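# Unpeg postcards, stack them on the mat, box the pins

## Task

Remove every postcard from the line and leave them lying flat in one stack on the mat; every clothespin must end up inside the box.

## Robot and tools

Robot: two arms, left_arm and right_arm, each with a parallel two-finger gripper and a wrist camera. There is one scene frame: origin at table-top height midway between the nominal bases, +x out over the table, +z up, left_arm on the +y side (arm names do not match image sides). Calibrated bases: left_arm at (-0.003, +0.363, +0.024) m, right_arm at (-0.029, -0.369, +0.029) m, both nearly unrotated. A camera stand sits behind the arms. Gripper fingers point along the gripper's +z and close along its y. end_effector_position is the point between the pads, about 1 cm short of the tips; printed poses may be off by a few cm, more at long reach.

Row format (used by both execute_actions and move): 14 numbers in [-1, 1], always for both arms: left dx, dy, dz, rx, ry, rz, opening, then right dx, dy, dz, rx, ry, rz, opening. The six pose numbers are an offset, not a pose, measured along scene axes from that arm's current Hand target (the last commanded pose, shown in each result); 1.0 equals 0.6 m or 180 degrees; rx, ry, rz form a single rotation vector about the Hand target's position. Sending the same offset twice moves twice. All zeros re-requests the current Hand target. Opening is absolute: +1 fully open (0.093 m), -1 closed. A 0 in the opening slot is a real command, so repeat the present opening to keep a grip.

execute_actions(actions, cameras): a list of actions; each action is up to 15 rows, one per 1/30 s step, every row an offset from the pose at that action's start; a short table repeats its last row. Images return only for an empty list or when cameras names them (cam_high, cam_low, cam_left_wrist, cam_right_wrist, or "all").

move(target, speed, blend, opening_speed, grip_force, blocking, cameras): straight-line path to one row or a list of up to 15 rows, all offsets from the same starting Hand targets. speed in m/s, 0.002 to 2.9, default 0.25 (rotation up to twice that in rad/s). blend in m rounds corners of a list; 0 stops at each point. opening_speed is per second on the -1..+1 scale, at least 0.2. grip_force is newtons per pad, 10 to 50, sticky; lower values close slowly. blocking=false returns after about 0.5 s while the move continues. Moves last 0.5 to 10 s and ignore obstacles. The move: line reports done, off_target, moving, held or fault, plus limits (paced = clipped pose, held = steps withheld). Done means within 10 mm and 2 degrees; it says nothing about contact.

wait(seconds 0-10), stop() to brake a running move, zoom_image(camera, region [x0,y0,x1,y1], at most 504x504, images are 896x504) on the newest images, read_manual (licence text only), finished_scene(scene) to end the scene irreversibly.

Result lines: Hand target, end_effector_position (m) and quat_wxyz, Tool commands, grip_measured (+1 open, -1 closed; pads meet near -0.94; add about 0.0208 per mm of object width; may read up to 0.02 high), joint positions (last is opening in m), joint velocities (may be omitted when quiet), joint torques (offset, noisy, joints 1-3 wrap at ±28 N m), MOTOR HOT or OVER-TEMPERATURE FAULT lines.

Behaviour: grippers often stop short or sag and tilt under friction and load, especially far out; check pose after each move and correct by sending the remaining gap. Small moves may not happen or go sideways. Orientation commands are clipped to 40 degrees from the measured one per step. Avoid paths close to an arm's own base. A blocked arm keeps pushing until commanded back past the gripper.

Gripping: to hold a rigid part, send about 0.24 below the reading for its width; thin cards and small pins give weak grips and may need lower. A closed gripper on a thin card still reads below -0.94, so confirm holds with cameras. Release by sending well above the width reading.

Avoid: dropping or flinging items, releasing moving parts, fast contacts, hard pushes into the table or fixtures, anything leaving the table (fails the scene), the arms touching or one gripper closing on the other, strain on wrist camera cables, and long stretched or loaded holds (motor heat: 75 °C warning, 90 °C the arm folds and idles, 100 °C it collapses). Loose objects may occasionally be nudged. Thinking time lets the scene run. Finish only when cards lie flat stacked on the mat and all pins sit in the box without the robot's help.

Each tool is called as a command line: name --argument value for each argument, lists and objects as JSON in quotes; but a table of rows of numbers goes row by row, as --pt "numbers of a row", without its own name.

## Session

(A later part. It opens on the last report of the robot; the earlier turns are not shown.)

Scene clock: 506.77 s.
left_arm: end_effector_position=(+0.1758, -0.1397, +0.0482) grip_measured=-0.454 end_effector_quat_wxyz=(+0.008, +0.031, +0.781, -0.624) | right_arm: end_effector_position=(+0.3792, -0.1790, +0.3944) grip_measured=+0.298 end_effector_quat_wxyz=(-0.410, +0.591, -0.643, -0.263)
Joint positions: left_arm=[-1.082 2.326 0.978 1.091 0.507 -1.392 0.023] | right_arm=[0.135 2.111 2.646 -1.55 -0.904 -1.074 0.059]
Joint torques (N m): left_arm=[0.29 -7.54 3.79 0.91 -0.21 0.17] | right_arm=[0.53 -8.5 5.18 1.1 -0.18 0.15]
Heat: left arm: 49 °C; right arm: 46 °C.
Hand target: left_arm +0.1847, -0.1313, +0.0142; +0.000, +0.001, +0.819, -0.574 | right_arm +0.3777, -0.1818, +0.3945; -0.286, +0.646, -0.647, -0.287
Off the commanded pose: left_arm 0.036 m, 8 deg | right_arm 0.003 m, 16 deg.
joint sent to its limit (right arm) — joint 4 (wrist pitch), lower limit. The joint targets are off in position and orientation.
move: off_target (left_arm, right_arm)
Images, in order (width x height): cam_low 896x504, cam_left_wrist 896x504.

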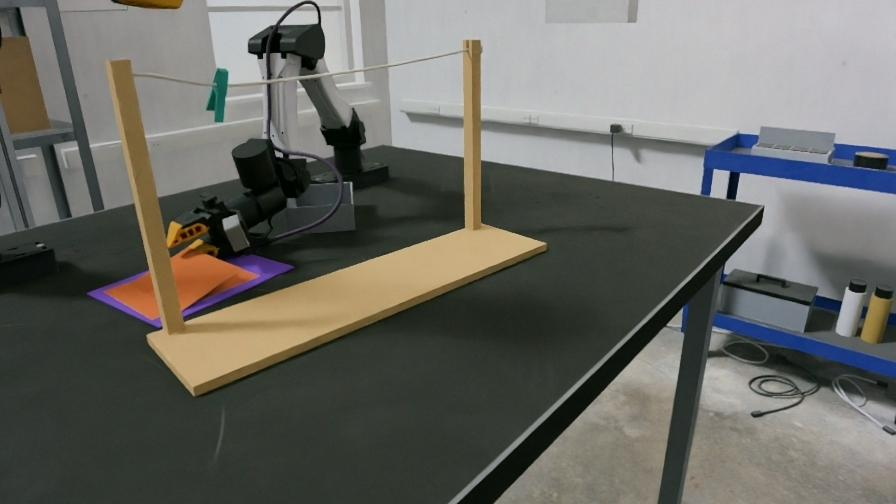

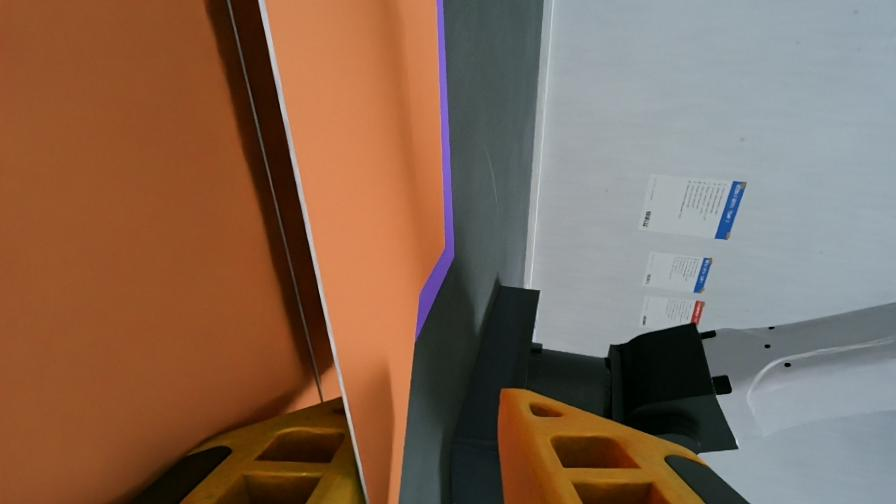

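move --pt "0 -0.02 -0.01 0.2 0 0 -0.45 0 0 0 0 0 0 0.3" --pt "0 0.15 0.03 0.2 0 0 -0.45 0 0 0 0 0 0 0.3" --speed 0.15 --cameras '["cam_left_wrist","cam_low","cam_high"]'

zoom_image --camera "cam_high" --region '[440, 150, 640, 360]'

Scene clock: 510.93 s.
left_arm: end_effector_position=(+0.1886, -0.0544, +0.0324) grip_measured=-0.451 end_effector_quat_wxyz=(-0.003, -0.003, +0.950, -0.313) | right_arm: end_effector_position=(+0.3792, -0.1790, +0.3944) grip_measured=+0.298 end_effector_quat_wxyz=(-0.410, +0.591, -0.643, -0.263)
Joint positions: left_arm=[-1.033 1.992 1.122 -0.139 0.317 -1.125 0.024] | right_arm=[0.135 2.111 2.646 -1.55 -0.904 -1.074 0.059]
Joint torques (N m): left_arm=[0.06 -9.99 3.74 0.84 -0.05 0.27] | right_arm=[0.5 -8.44 5.16 1.13 -0.18 0.17]
Heat: left arm: 49 °C; right arm: 46 °C.
Hand target: left_arm +0.1847, -0.0413, +0.0322; +0.000, +0.001, +0.956, -0.293 | right_arm +0.3777, -0.1818, +0.3945; -0.286, +0.646, -0.647, -0.287
Off the commanded pose: left_arm 0.014 m, 2 deg | right_arm 0.003 m, 16 deg.
joint sent to its limit (right arm) — joint 4 (wrist pitch), lower limit. The joint targets are off in position and orientation.
move: off_target (left_arm, right_arm)
Images, in order (width x height): cam_high 896x504, cam_low 896x504, cam_left_wrist 896x504.

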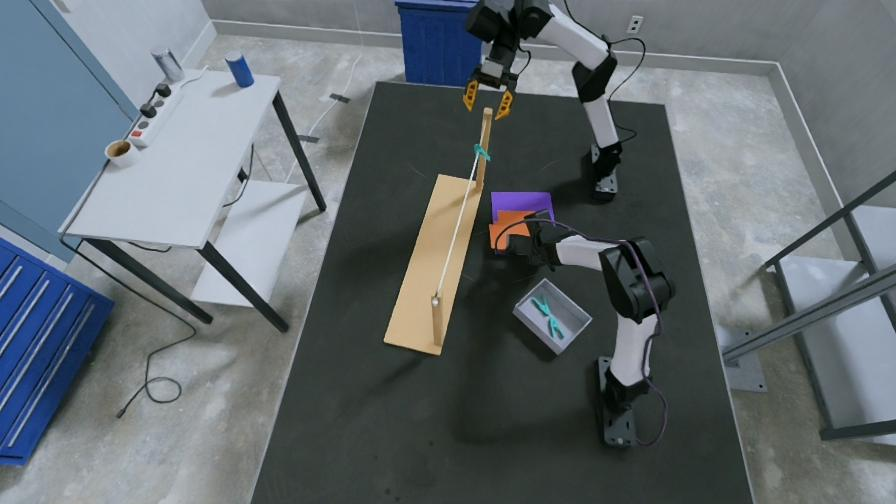

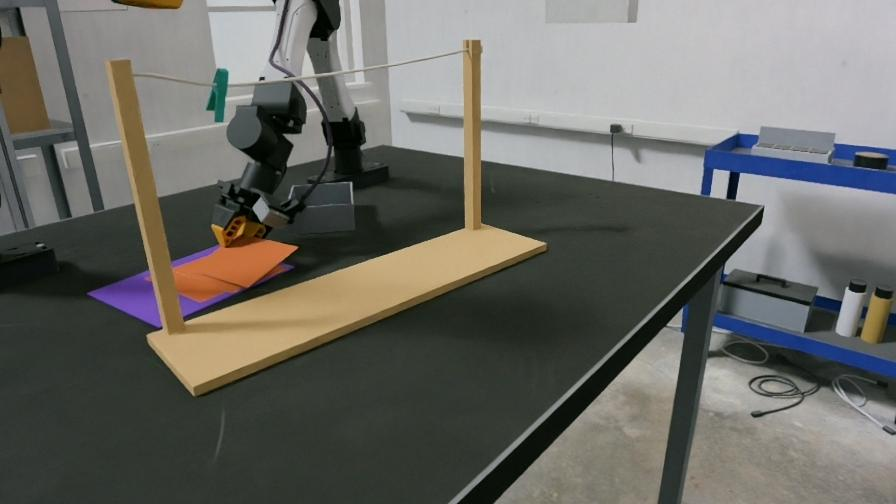

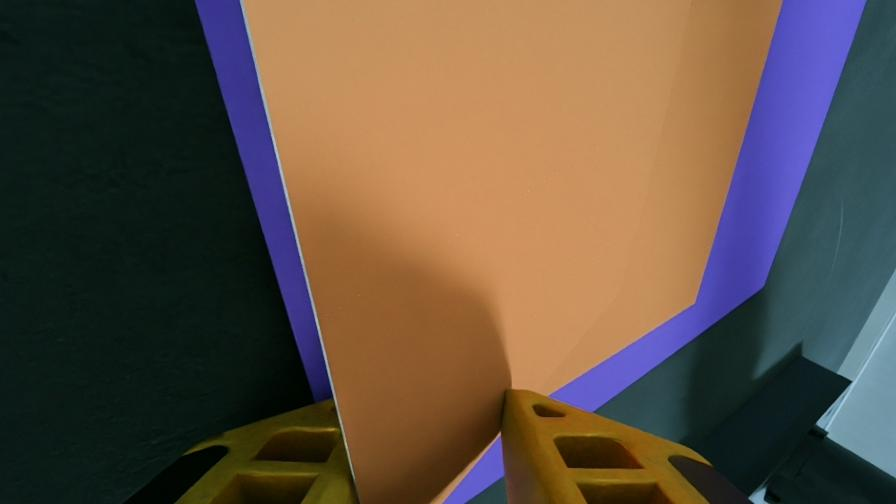

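Scaled by 2.400 from the camera's 896x504 image, which has a finer 1280x720 frame.

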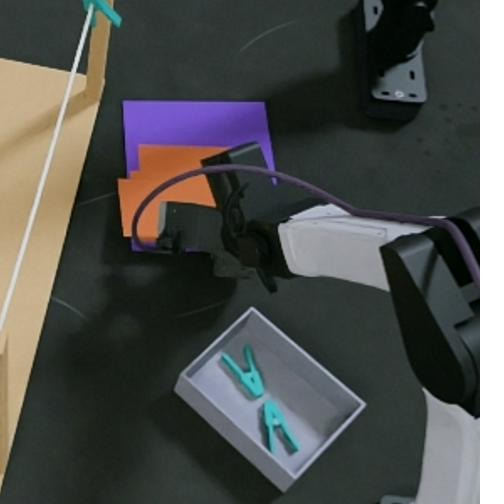

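move --pt "0 0 0 0 0 0 -0.2 0 0 0 0 0 0 0.3" --pt "0 0.07 0.09 0 0 0 -0.2 0 0 0 0 0 0 0.3" --speed 0.1 --opening_speed 0.8 --cameras '["cam_left_wrist","cam_low","cam_high"]'

zoom_image --camera "cam_high" --region '[440, 150, 640, 360]'

Scene clock: 513.70 s.
left_arm: end_effector_position=(+0.1919, -0.0048, +0.0788) grip_measured=-0.203 end_effector_quat_wxyz=(+0.004, -0.010, +0.956, -0.292) | right_arm: end_effector_position=(+0.3792, -0.1790, +0.3944) grip_measured=+0.298 end_effector_quat_wxyz=(-0.410, +0.591, -0.643, -0.263)
Joint positions: left_arm=[-0.965 1.774 1.067 -0.352 0.314 -1.063 0.035] | right_arm=[0.135 2.111 2.646 -1.55 -0.904 -1.074 0.059]
Joint torques (N m): left_arm=[0.03 -9.26 4.82 0.94 0.23 0.29] | right_arm=[0.51 -8.51 5.15 1.13 -0.19 0.16]
Heat: left arm: 49 °C; right arm: 46 °C.
Hand target: left_arm +0.1847, +0.0007, +0.0862; +0.000, +0.001, +0.956, -0.293 | right_arm +0.3777, -0.1818, +0.3945; -0.286, +0.646, -0.647, -0.287
Off the commanded pose: left_arm 0.012 m, 1 deg | right_arm 0.003 m, 16 deg.
joint sent to its limit (right arm) — joint 4 (wrist pitch), lower limit. The joint targets are off in position and orientation.
move: off_target (left_arm, right_arm)
Images, in order (width x height): cam_high 896x504, cam_low 896x504, cam_left_wrist 896x504.

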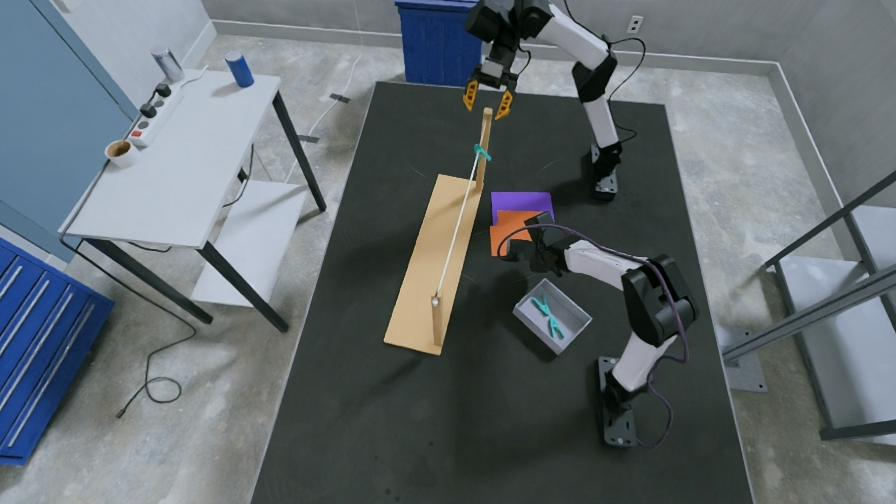

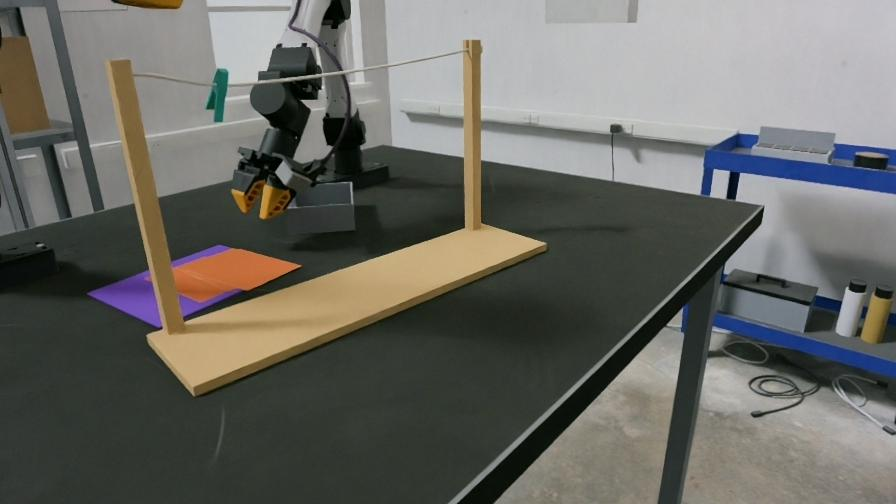

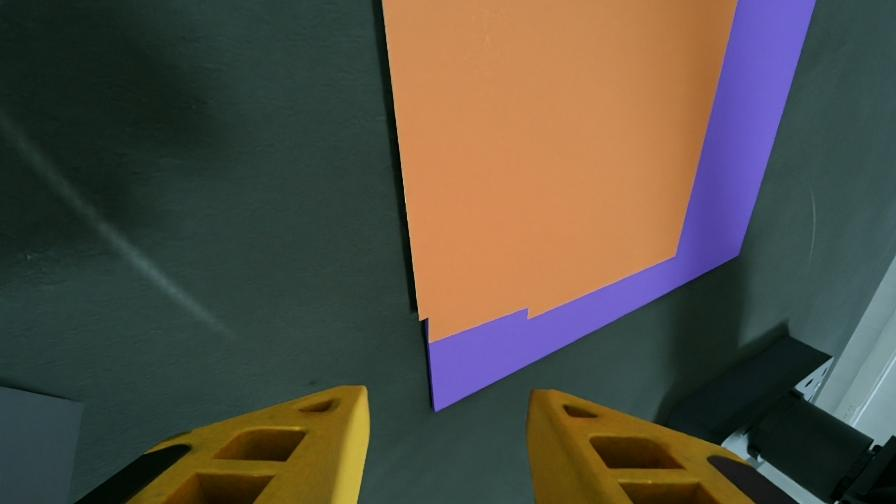

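Scaled by 2.400 from the camera's 896x504 image, which has a finer 1280x720 frame.

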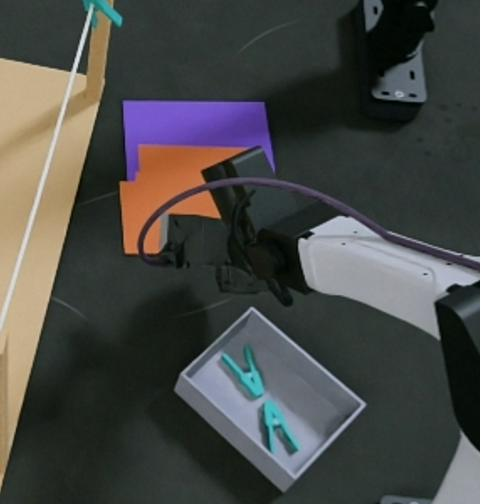

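move --pt "0.05 0.0 0.15 0.03 -0.114 -0.223 -0.5 0 0 0 0 0 0 0.3" --pt "0.11 -0.125 0.1 0.0613 -0.2275 -0.4455 -1 0 0 0 0 0 0 0.3" --speed 0.2 --blend 0.03 --cameras '["cam_left_wrist","cam_high"]'

zoom_image --camera "cam_high" --region '[440, 150, 640, 360]'

Scene clock: 519.93 s.
left_arm: end_effector_position=(+0.2502, -0.0692, +0.1375) grip_measured=-0.978 end_effector_quat_wxyz=(+0.115, +0.687, +0.707, -0.125) | right_arm: end_effector_position=(+0.3792, -0.1790, +0.3944) grip_measured=+0.298 end_effector_quat_wxyz=(-0.410, +0.591, -0.643, -0.263)
Joint positions: left_arm=[-0.982 2.233 2.076 -1.133 0.196 0.538 0] | right_arm=[0.135 2.111 2.646 -1.55 -0.904 -1.074 0.059]
Joint torques (N m): left_arm=[-0.98 -8.85 9.74 0.57 0 0.26] | right_arm=[0.51 -8.43 5.11 1.12 -0.18 0.15]
Heat: left arm: 49 °C; right arm: 46 °C.
Hand target: left_arm +0.2507, -0.0743, +0.1462; +0.123, +0.696, +0.697, -0.122 | right_arm +0.3777, -0.1818, +0.3945; -0.286, +0.646, -0.647, -0.287
Off the commanded pose: left_arm 0.010 m, 2 deg | right_arm 0.003 m, 16 deg.
joint sent to its limit (right arm) — joint 4 (wrist pitch), lower limit. The joint targets are off in position and orientation.
move: off_target (right_arm)
Images, in order (width x height): cam_high 896x504, cam_left_wrist 896x504.

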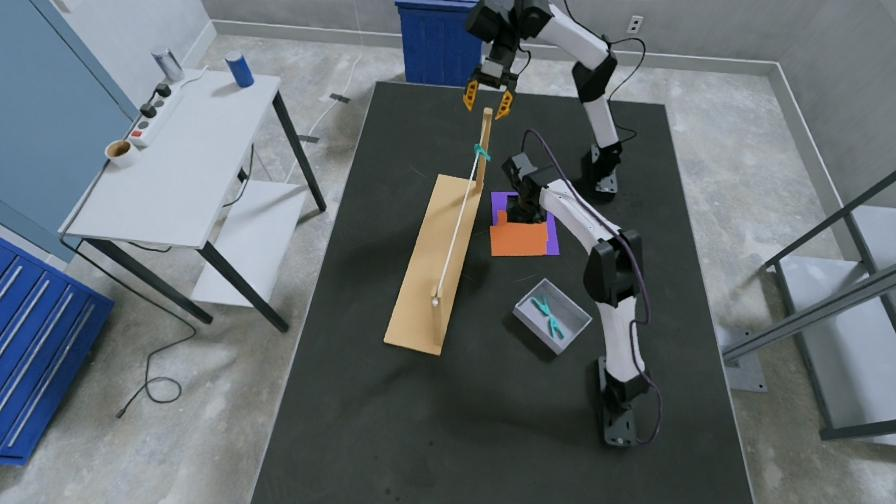

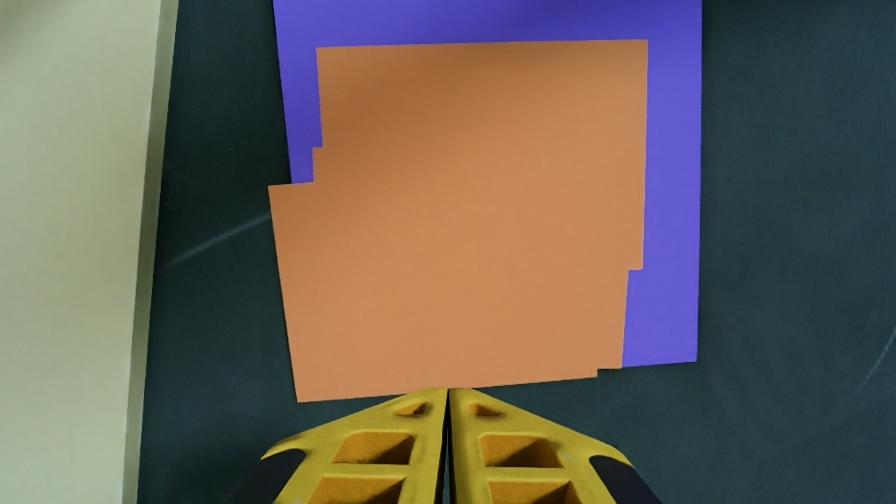

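Scaled by 2.400 from the camera's 896x504 image, which has a finer 1280x720 frame.

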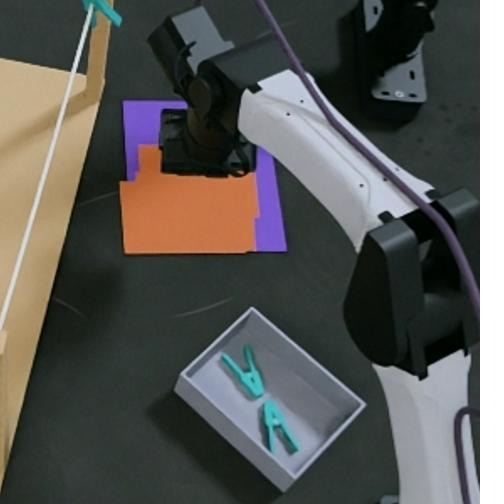

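move --pt "0 -0.03 -0.2 0 0 0 -1 0 0 0 0 0 0 0.3" --pt "0 -0.03 -0.224 0 0 0 -1 0 0 0 0 0 0 0.3" --pt "-0.055 -0.095 -0.224 0 0 0 -1 0 0 0 0 0 0 0.3" --pt "-0.055 -0.095 0 0 0 0 -1 0 0 0 0 0 0 0.3" --speed '[0.15,0.06,0.08,0.12]' --cameras '["cam_left_wrist","cam_high"]'

zoom_image --camera "cam_high" --region '[440, 150, 640, 360]'

Scene clock: 525.60 s.
left_arm: end_effector_position=(+0.2221, -0.1264, +0.1362) grip_measured=-0.978 end_effector_quat_wxyz=(+0.117, +0.693, +0.701, -0.121) | right_arm: end_effector_position=(+0.3792, -0.1790, +0.3944) grip_measured=+0.298 end_effector_quat_wxyz=(-0.410, +0.591, -0.643, -0.263)
Joint positions: left_arm=[-1.097 2.44 2.429 -1.26 0.157 0.444 0] | right_arm=[0.135 2.111 2.646 -1.55 -0.904 -1.074 0.059]
Joint torques (N m): left_arm=[-0.96 -10.02 9.84 0.61 0.01 -0.04] | right_arm=[0.54 -8.46 5.19 1.13 -0.18 0.15]
Heat: left arm: 49 °C; right arm: 46 °C.
Hand target: left_arm +0.2177, -0.1313, +0.1462; +0.123, +0.696, +0.697, -0.122 | right_arm +0.3777, -0.1818, +0.3945; -0.286, +0.646, -0.647, -0.287
Off the commanded pose: left_arm 0.012 m, 1 deg | right_arm 0.003 m, 16 deg.
joint sent to its limit (right arm) — joint 4 (wrist pitch), lower limit. The joint targets are off in position and orientation.
move: off_target (left_arm, right_arm)
Images, in order (width x height): cam_high 896x504, cam_left_wrist 896x504.

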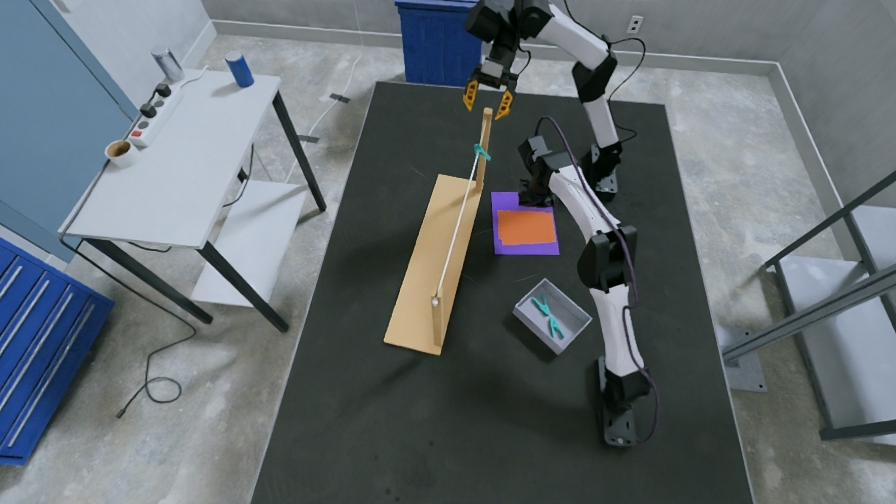

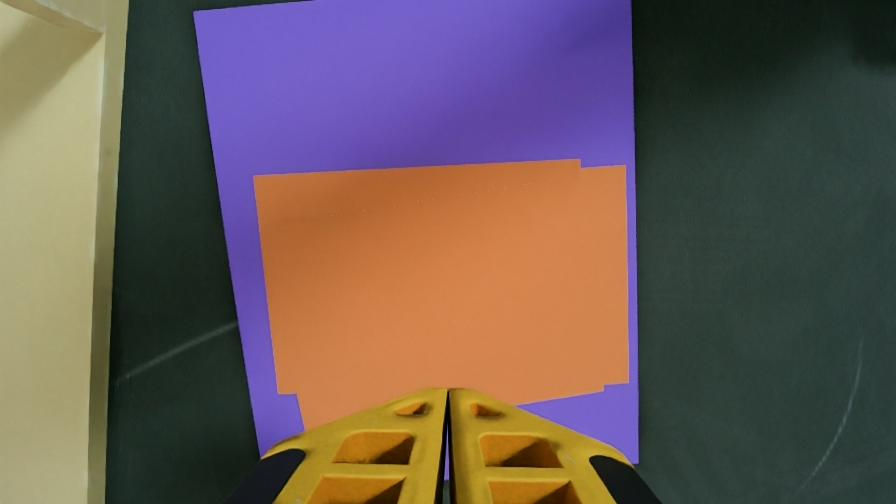

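Scaled by 2.400 from the camera's 896x504 image, which has a finer 1280x720 frame.

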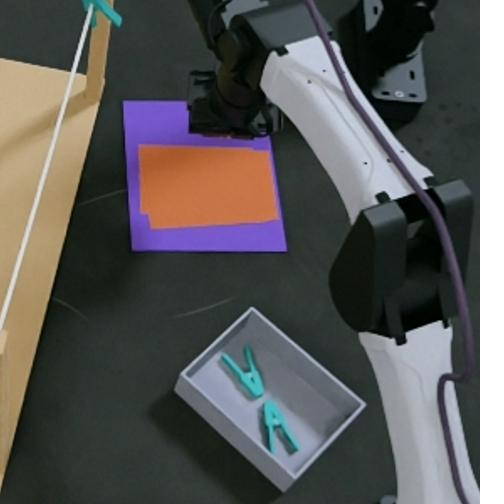

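zoom_image --camera "cam_left_wrist" --region '[540, 130, 680, 480]'

Scaled by 1.440 from the camera's 896x504 image, which has a finer 1280x720 frame.

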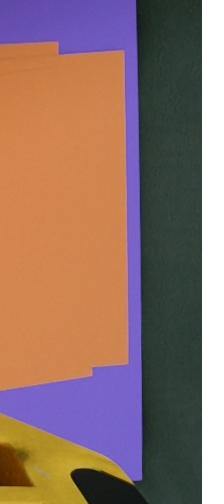

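move --pt "0 -0.02 -0.2 0 0 0 -1 0 0 0 0 0 0 0.3" --pt "0 -0.02 -0.224 0 0 0 -1 0 0 0 0 0 0 0.3" --pt "0.03 -0.02 -0.224 0 0 0 -1 0 0 0 0 0 0 0.3" --pt "0.03 -0.02 0.03 0 0 0 -1 0 0 0 0 0 0 0.3" --speed '[0.15,0.06,0.08,0.12]' --cameras '["all"]'

Scene clock: 530.90 s.
left_arm: end_effector_position=(+0.2306, -0.1457, +0.1563) grip_measured=-0.978 end_effector_quat_wxyz=(+0.144, +0.691, +0.696, -0.132) | right_arm: end_effector_position=(+0.3792, -0.1790, +0.3944) grip_measured=+0.298 end_effector_quat_wxyz=(-0.410, +0.591, -0.643, -0.263)
Joint positions: left_arm=[-1.099 2.61 2.819 -1.42 0.16 0.441 0] | right_arm=[0.135 2.111 2.646 -1.55 -0.904 -1.074 0.059]
Joint torques (N m): left_arm=[0.24 -10.41 9.31 0.69 0.07 0.15] | right_arm=[0.51 -8.46 5.19 1.13 -0.19 0.15]
Heat: left arm: 50 °C; right arm: 46 °C.
Hand target: left_arm +0.2357, -0.1433, +0.1642; +0.123, +0.696, +0.697, -0.122 | right_arm +0.3777, -0.1818, +0.3945; -0.286, +0.646, -0.647, -0.287
Off the commanded pose: left_arm 0.010 m, 3 deg | right_arm 0.003 m, 16 deg.
elbow stopped short (left arm): the move would have taken joint 3 (elbow) straighter than the controller allows.
joint sent to its limit (right arm) — joint 4 (wrist pitch), lower limit. The joint targets are off in position and orientation.
move: off_target (left_arm, right_arm)

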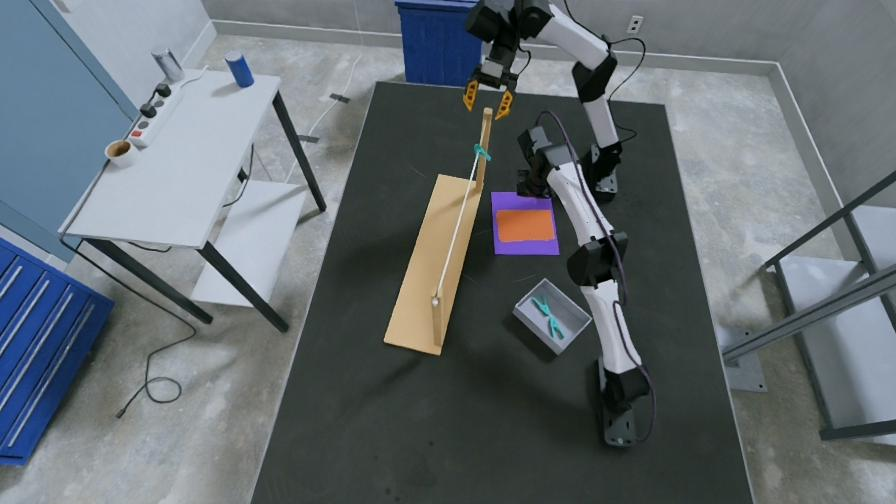

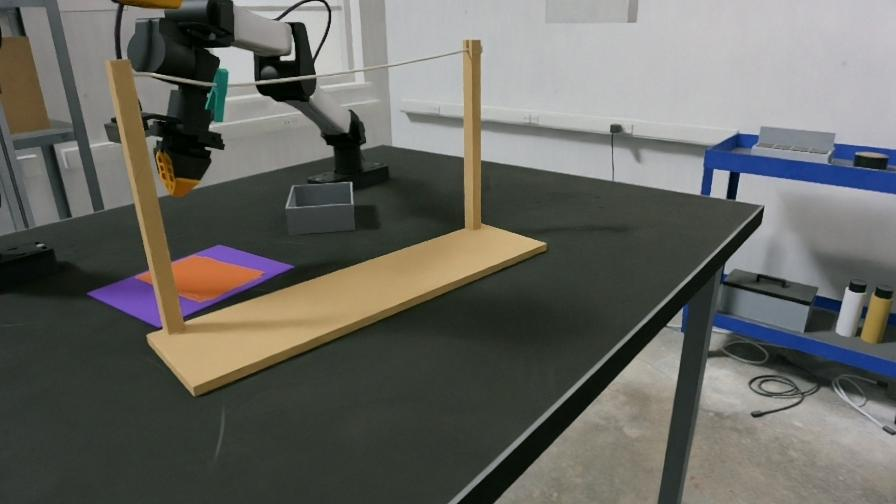

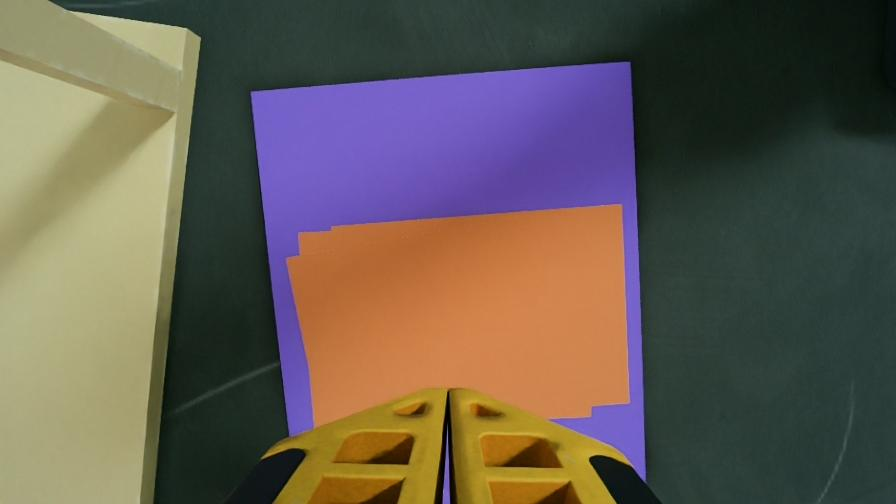

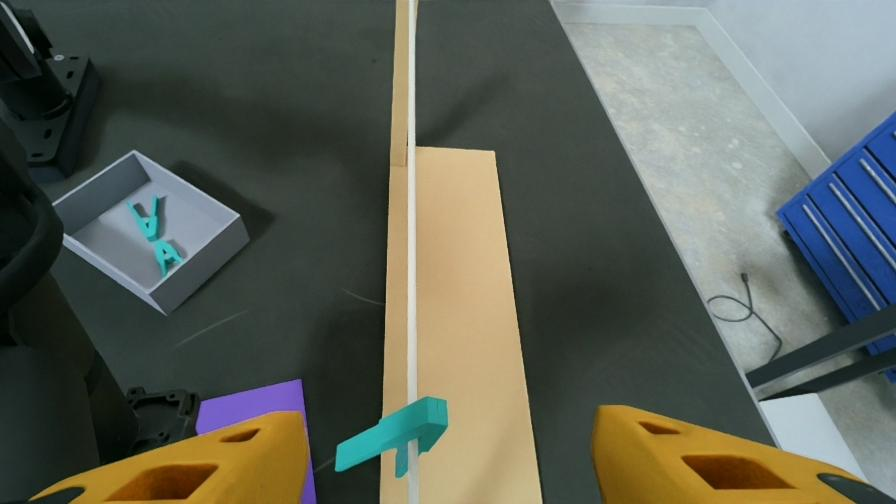

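move --pt "-0.03 0.3 0.05 0 0 0 -0.5 0 0 0 0 0 0 0.3" --pt "-0.03 0.6 0.2 0 0 0 -0.5 0 0 0 0 0 0 0.3" --speed 0.25 --blend 0.05 --cameras '["cam_low","cam_right_wrist"]'

zoom_image --camera "cam_low" --region '[100, 30, 320, 150]'

zoom_image --camera "cam_right_wrist" --region '[300, 360, 500, 504]'

Scene clock: 533.83 s.
left_arm: end_effector_position=(+0.2246, +0.2184, +0.2742) grip_measured=-0.502 end_effector_quat_wxyz=(+0.152, +0.681, +0.710, -0.099) | right_arm: end_effector_position=(+0.3792, -0.1790, +0.3944) grip_measured=+0.298 end_effector_quat_wxyz=(-0.410, +0.591, -0.643, -0.263)
Joint positions: left_arm=[-0.39 1.437 1.622 -1.539 0.297 1.112 0.021] | right_arm=[0.135 2.111 2.646 -1.55 -0.904 -1.074 0.059]
Joint torques (N m): left_arm=[-0.12 -4.78 6.91 0.42 0.46 0.27] | right_arm=[0.55 -8.46 5.14 1.12 -0.2 0.15]
Heat: left arm: 50 °C; right arm: 46 °C.
Hand target: left_arm +0.2177, +0.2167, +0.2842; +0.123, +0.696, +0.697, -0.122 | right_arm +0.3777, -0.1818, +0.3945; -0.286, +0.646, -0.647, -0.287
Off the commanded pose: left_arm 0.012 m, 5 deg | right_arm 0.003 m, 16 deg.
joint sent to its limit (left arm) — joint 4 (wrist pitch), lower limit. The joint targets are off in position and orientation.
joint sent to its limit (right arm) — joint 4 (wrist pitch), lower limit. The joint targets are off in position and orientation.
move: off_target (left_arm, right_arm)
Images, in order (width x height): cam_low 896x504, cam_right_wrist 896x504.

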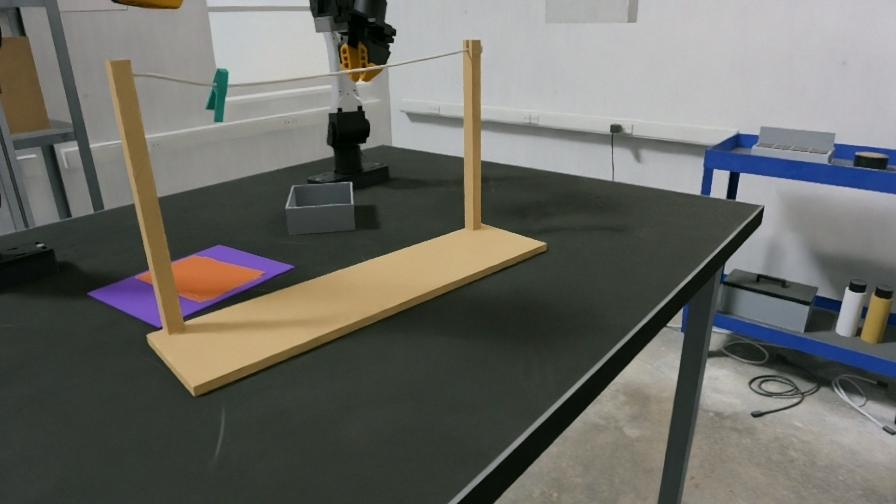

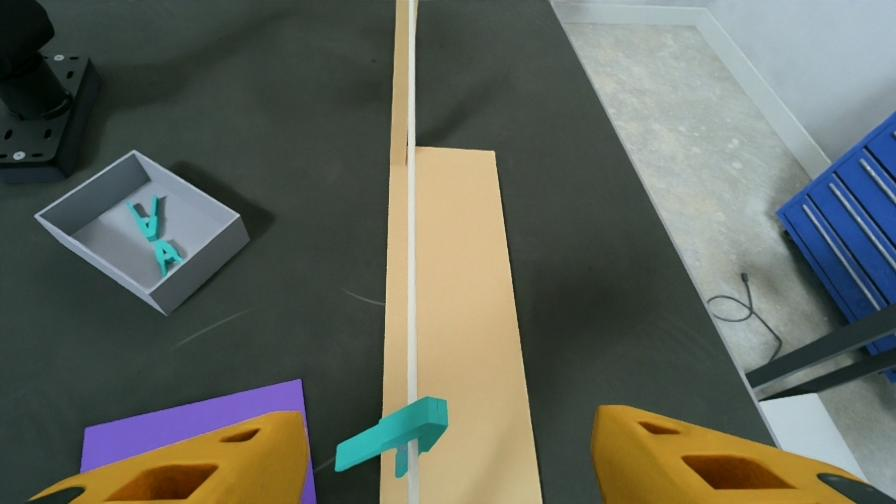

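Scaled by 2.291 from the camera's 896x504 image, which has a finer 1280x720 frame.

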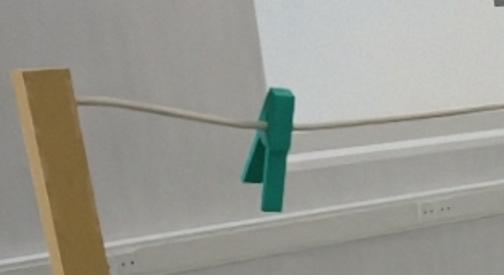

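Scaled by 2.520 from the camera's 896x504 image, which has a finer 1280x720 frame.

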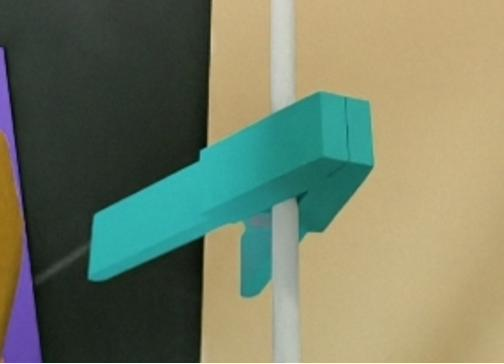

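move --pt "0.0 -0.1 0 -0.044 -0.1438 -0.0905 -0.2 0 0 0 0 0 0 0.3" --pt "0.02 -0.2 -0.02 -0.0879 -0.2876 -0.1809 0.1 0 0 0 0 0 0 0.3" --pt "0.03 -0.25 -0.04 -0.1318 -0.4314 -0.2714 0.3 0 0 0 0 0 0 0.3" --pt "0.03 -0.25 -0.04 -0.1757 -0.5752 -0.3618 0.3 0 0 0 0 0 0 0.3" --speed 0.25 --blend 0.03 --cameras '["all"]'

Scene clock: 546.70 s.
left_arm: end_effector_position=(+0.2408, +0.0668, +0.2533) grip_measured=+0.298 end_effector_quat_wxyz=(+0.651, +0.714, -0.102, +0.235) | right_arm: end_effector_position=(+0.3792, -0.1790, +0.3944) grip_measured=+0.298 end_effector_quat_wxyz=(-0.410, +0.591, -0.643, -0.263)
Joint positions: left_arm=[-0.568 1.331 0.55 0.722 0.803 2.103 0.059] | right_arm=[0.135 2.111 2.646 -1.55 -0.904 -1.074 0.059]
Joint torques (N m): left_arm=[0.16 -2.93 5.11 2.44 0.33 0.06] | right_arm=[0.54 -8.5 5.18 1.1 -0.19 0.16]
Heat: left arm: 47 °C; right arm: 46 °C.
Hand target: left_arm +0.2357, +0.0667, +0.2602; +0.664, +0.697, -0.123, +0.242 | right_arm +0.3777, -0.1818, +0.3945; -0.286, +0.646, -0.647, -0.287
Off the commanded pose: left_arm 0.009 m, 3 deg | right_arm 0.003 m, 16 deg.
joint sent to its limit (right arm) — joint 4 (wrist pitch), lower limit. The joint targets are off in position and orientation.
move: off_target (left_arm, right_arm); blend cut to 0 m at target 2, 0 m at target 3; target 2's new opening was sent with left_arm's hand 0.016 m and 5 deg from that target; target 3's new opening was sent with left_arm's hand 0.009 m and 4 deg from that target

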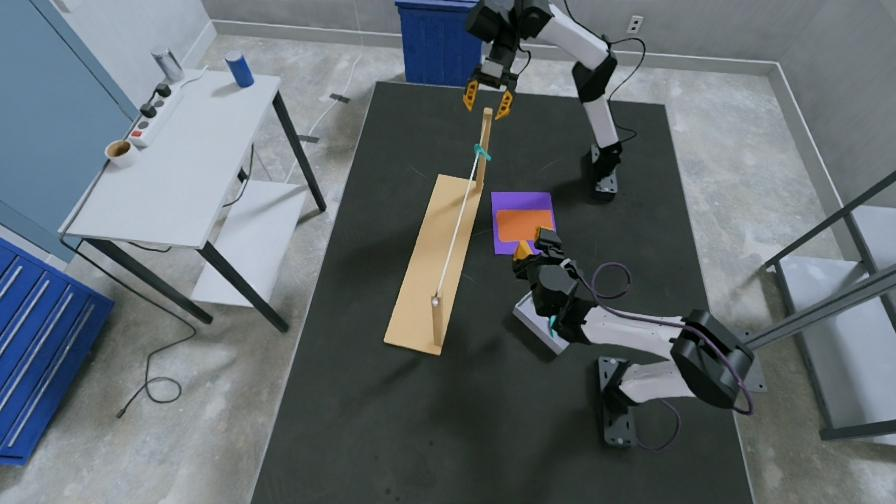

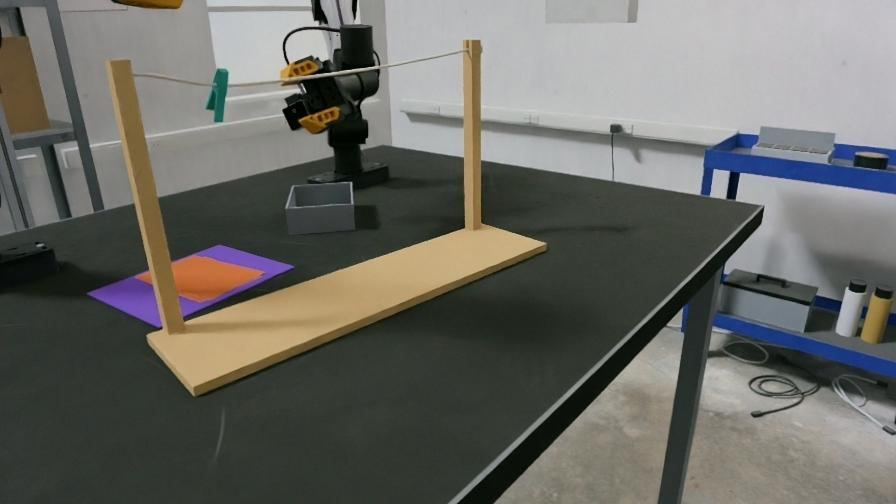

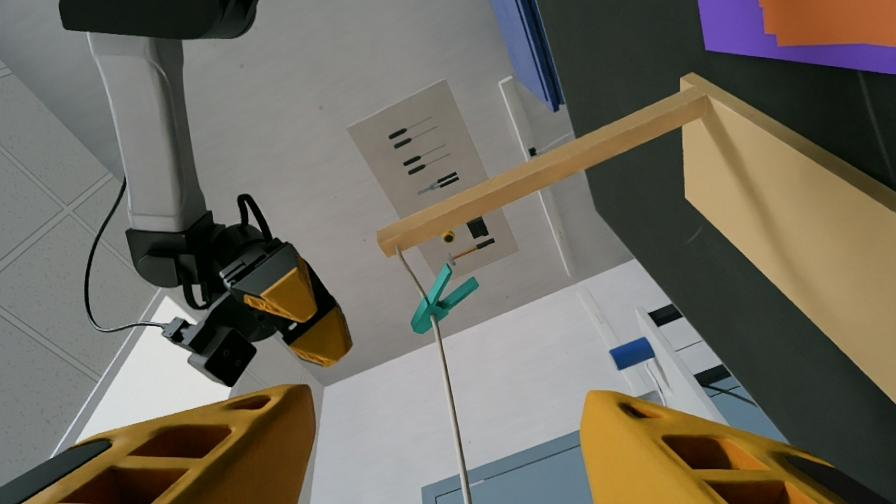

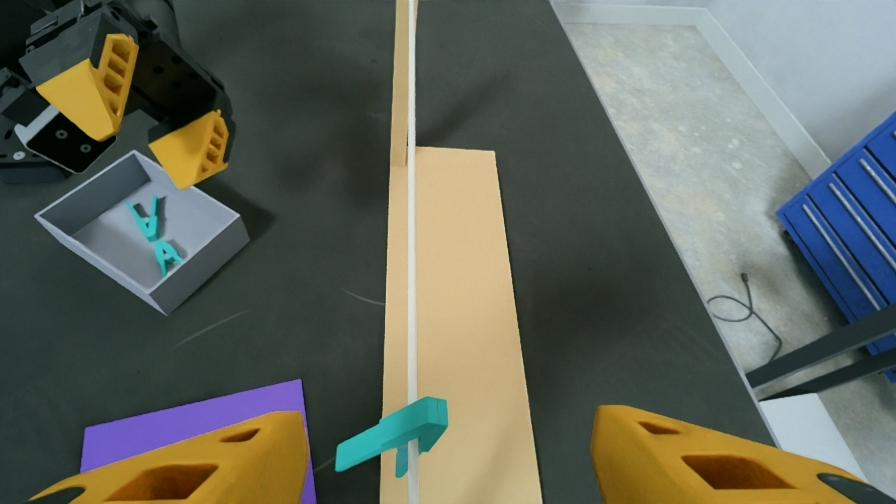

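move --pt "0.12 -0.1 -0.01 0 0 0 0.3 0 0 0 0 0 0 0.3" --pt "0.182 -0.21 -0.005 0 0 0 0.3 0 0 0 0 0 0 0.3" --speed 0.15 --blend 0.02 --cameras '["all"]'

Scene clock: 548.90 s.
left_arm: end_effector_position=(+0.3390, -0.0548, +0.2442) grip_measured=+0.298 end_effector_quat_wxyz=(+0.658, +0.705, -0.119, +0.237) | right_arm: end_effector_position=(+0.3792, -0.1790, +0.3944) grip_measured=+0.298 end_effector_quat_wxyz=(-0.410, +0.591, -0.643, -0.263)
Joint positions: left_arm=[-0.686 1.935 1.131 0.775 0.713 2.103 0.059] | right_arm=[0.135 2.111 2.646 -1.55 -0.904 -1.074 0.059]
Joint torques (N m): left_arm=[-0.73 -7.15 9.8 1.75 -0.01 0] | right_arm=[0.54 -8.43 5.16 1.11 -0.19 0.16]
Heat: left arm: 47 °C; right arm: 46 °C.
Hand target: left_arm +0.3449, -0.0593, +0.2572; +0.664, +0.697, -0.123, +0.242 | right_arm +0.3777, -0.1818, +0.3945; -0.286, +0.646, -0.647, -0.287
Off the commanded pose: left_arm 0.015 m, 1 deg | right_arm 0.003 m, 16 deg.
joint sent to its limit (right arm) — joint 4 (wrist pitch), lower limit. The joint targets are off in position and orientation.
move: off_target (left_arm, right_arm)

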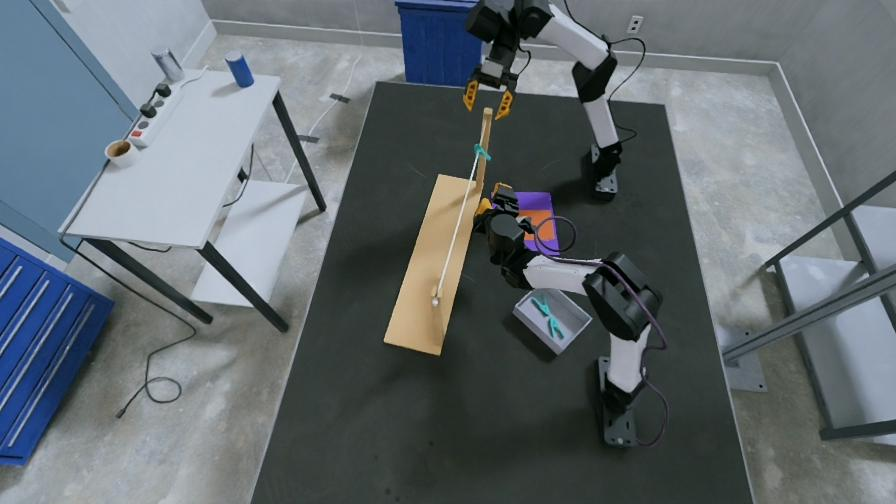

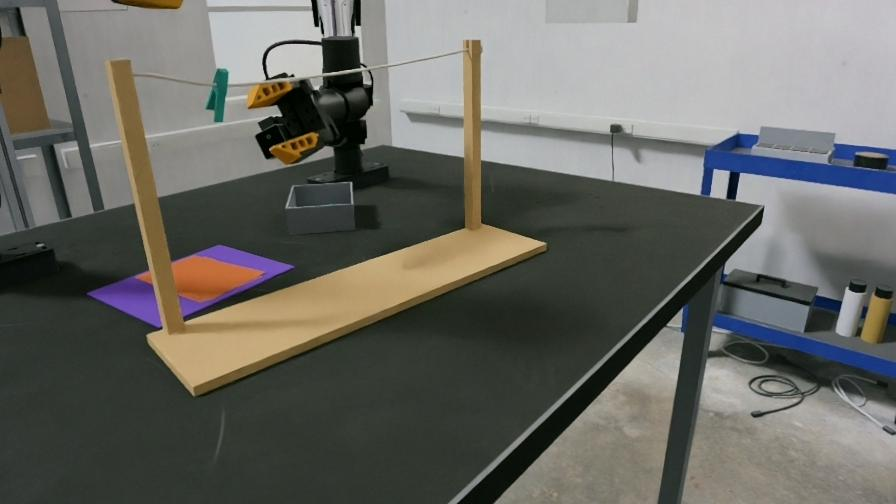

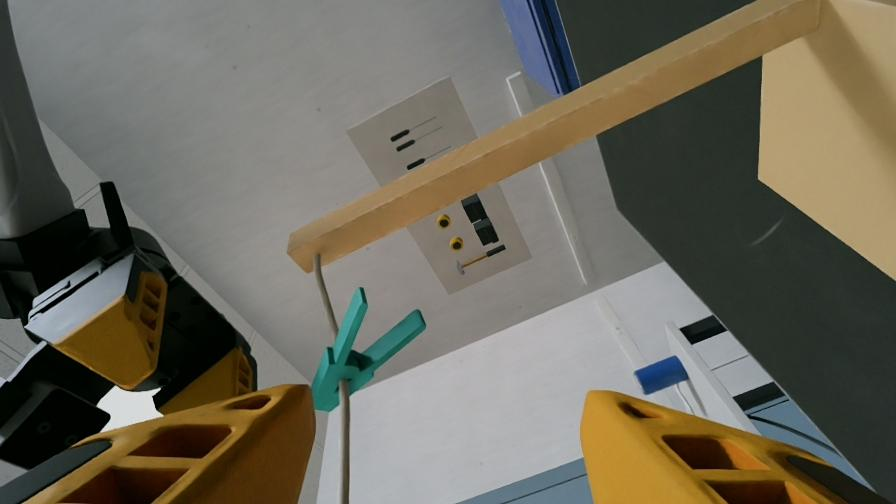

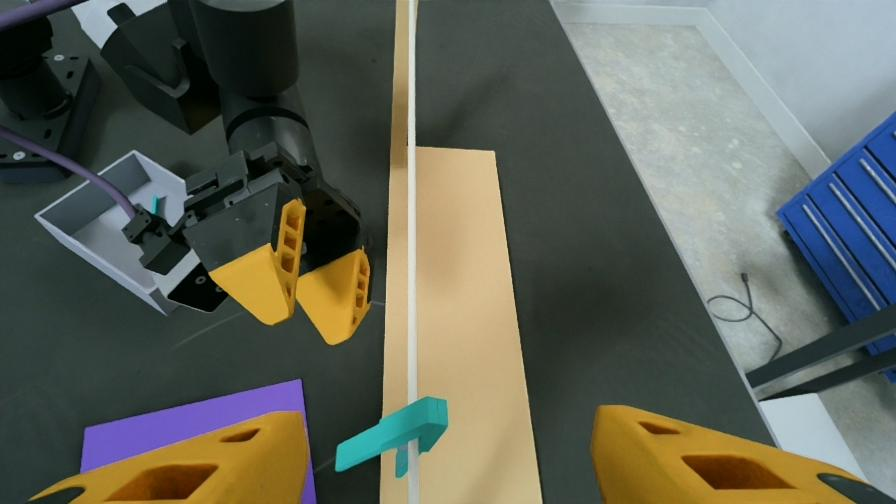

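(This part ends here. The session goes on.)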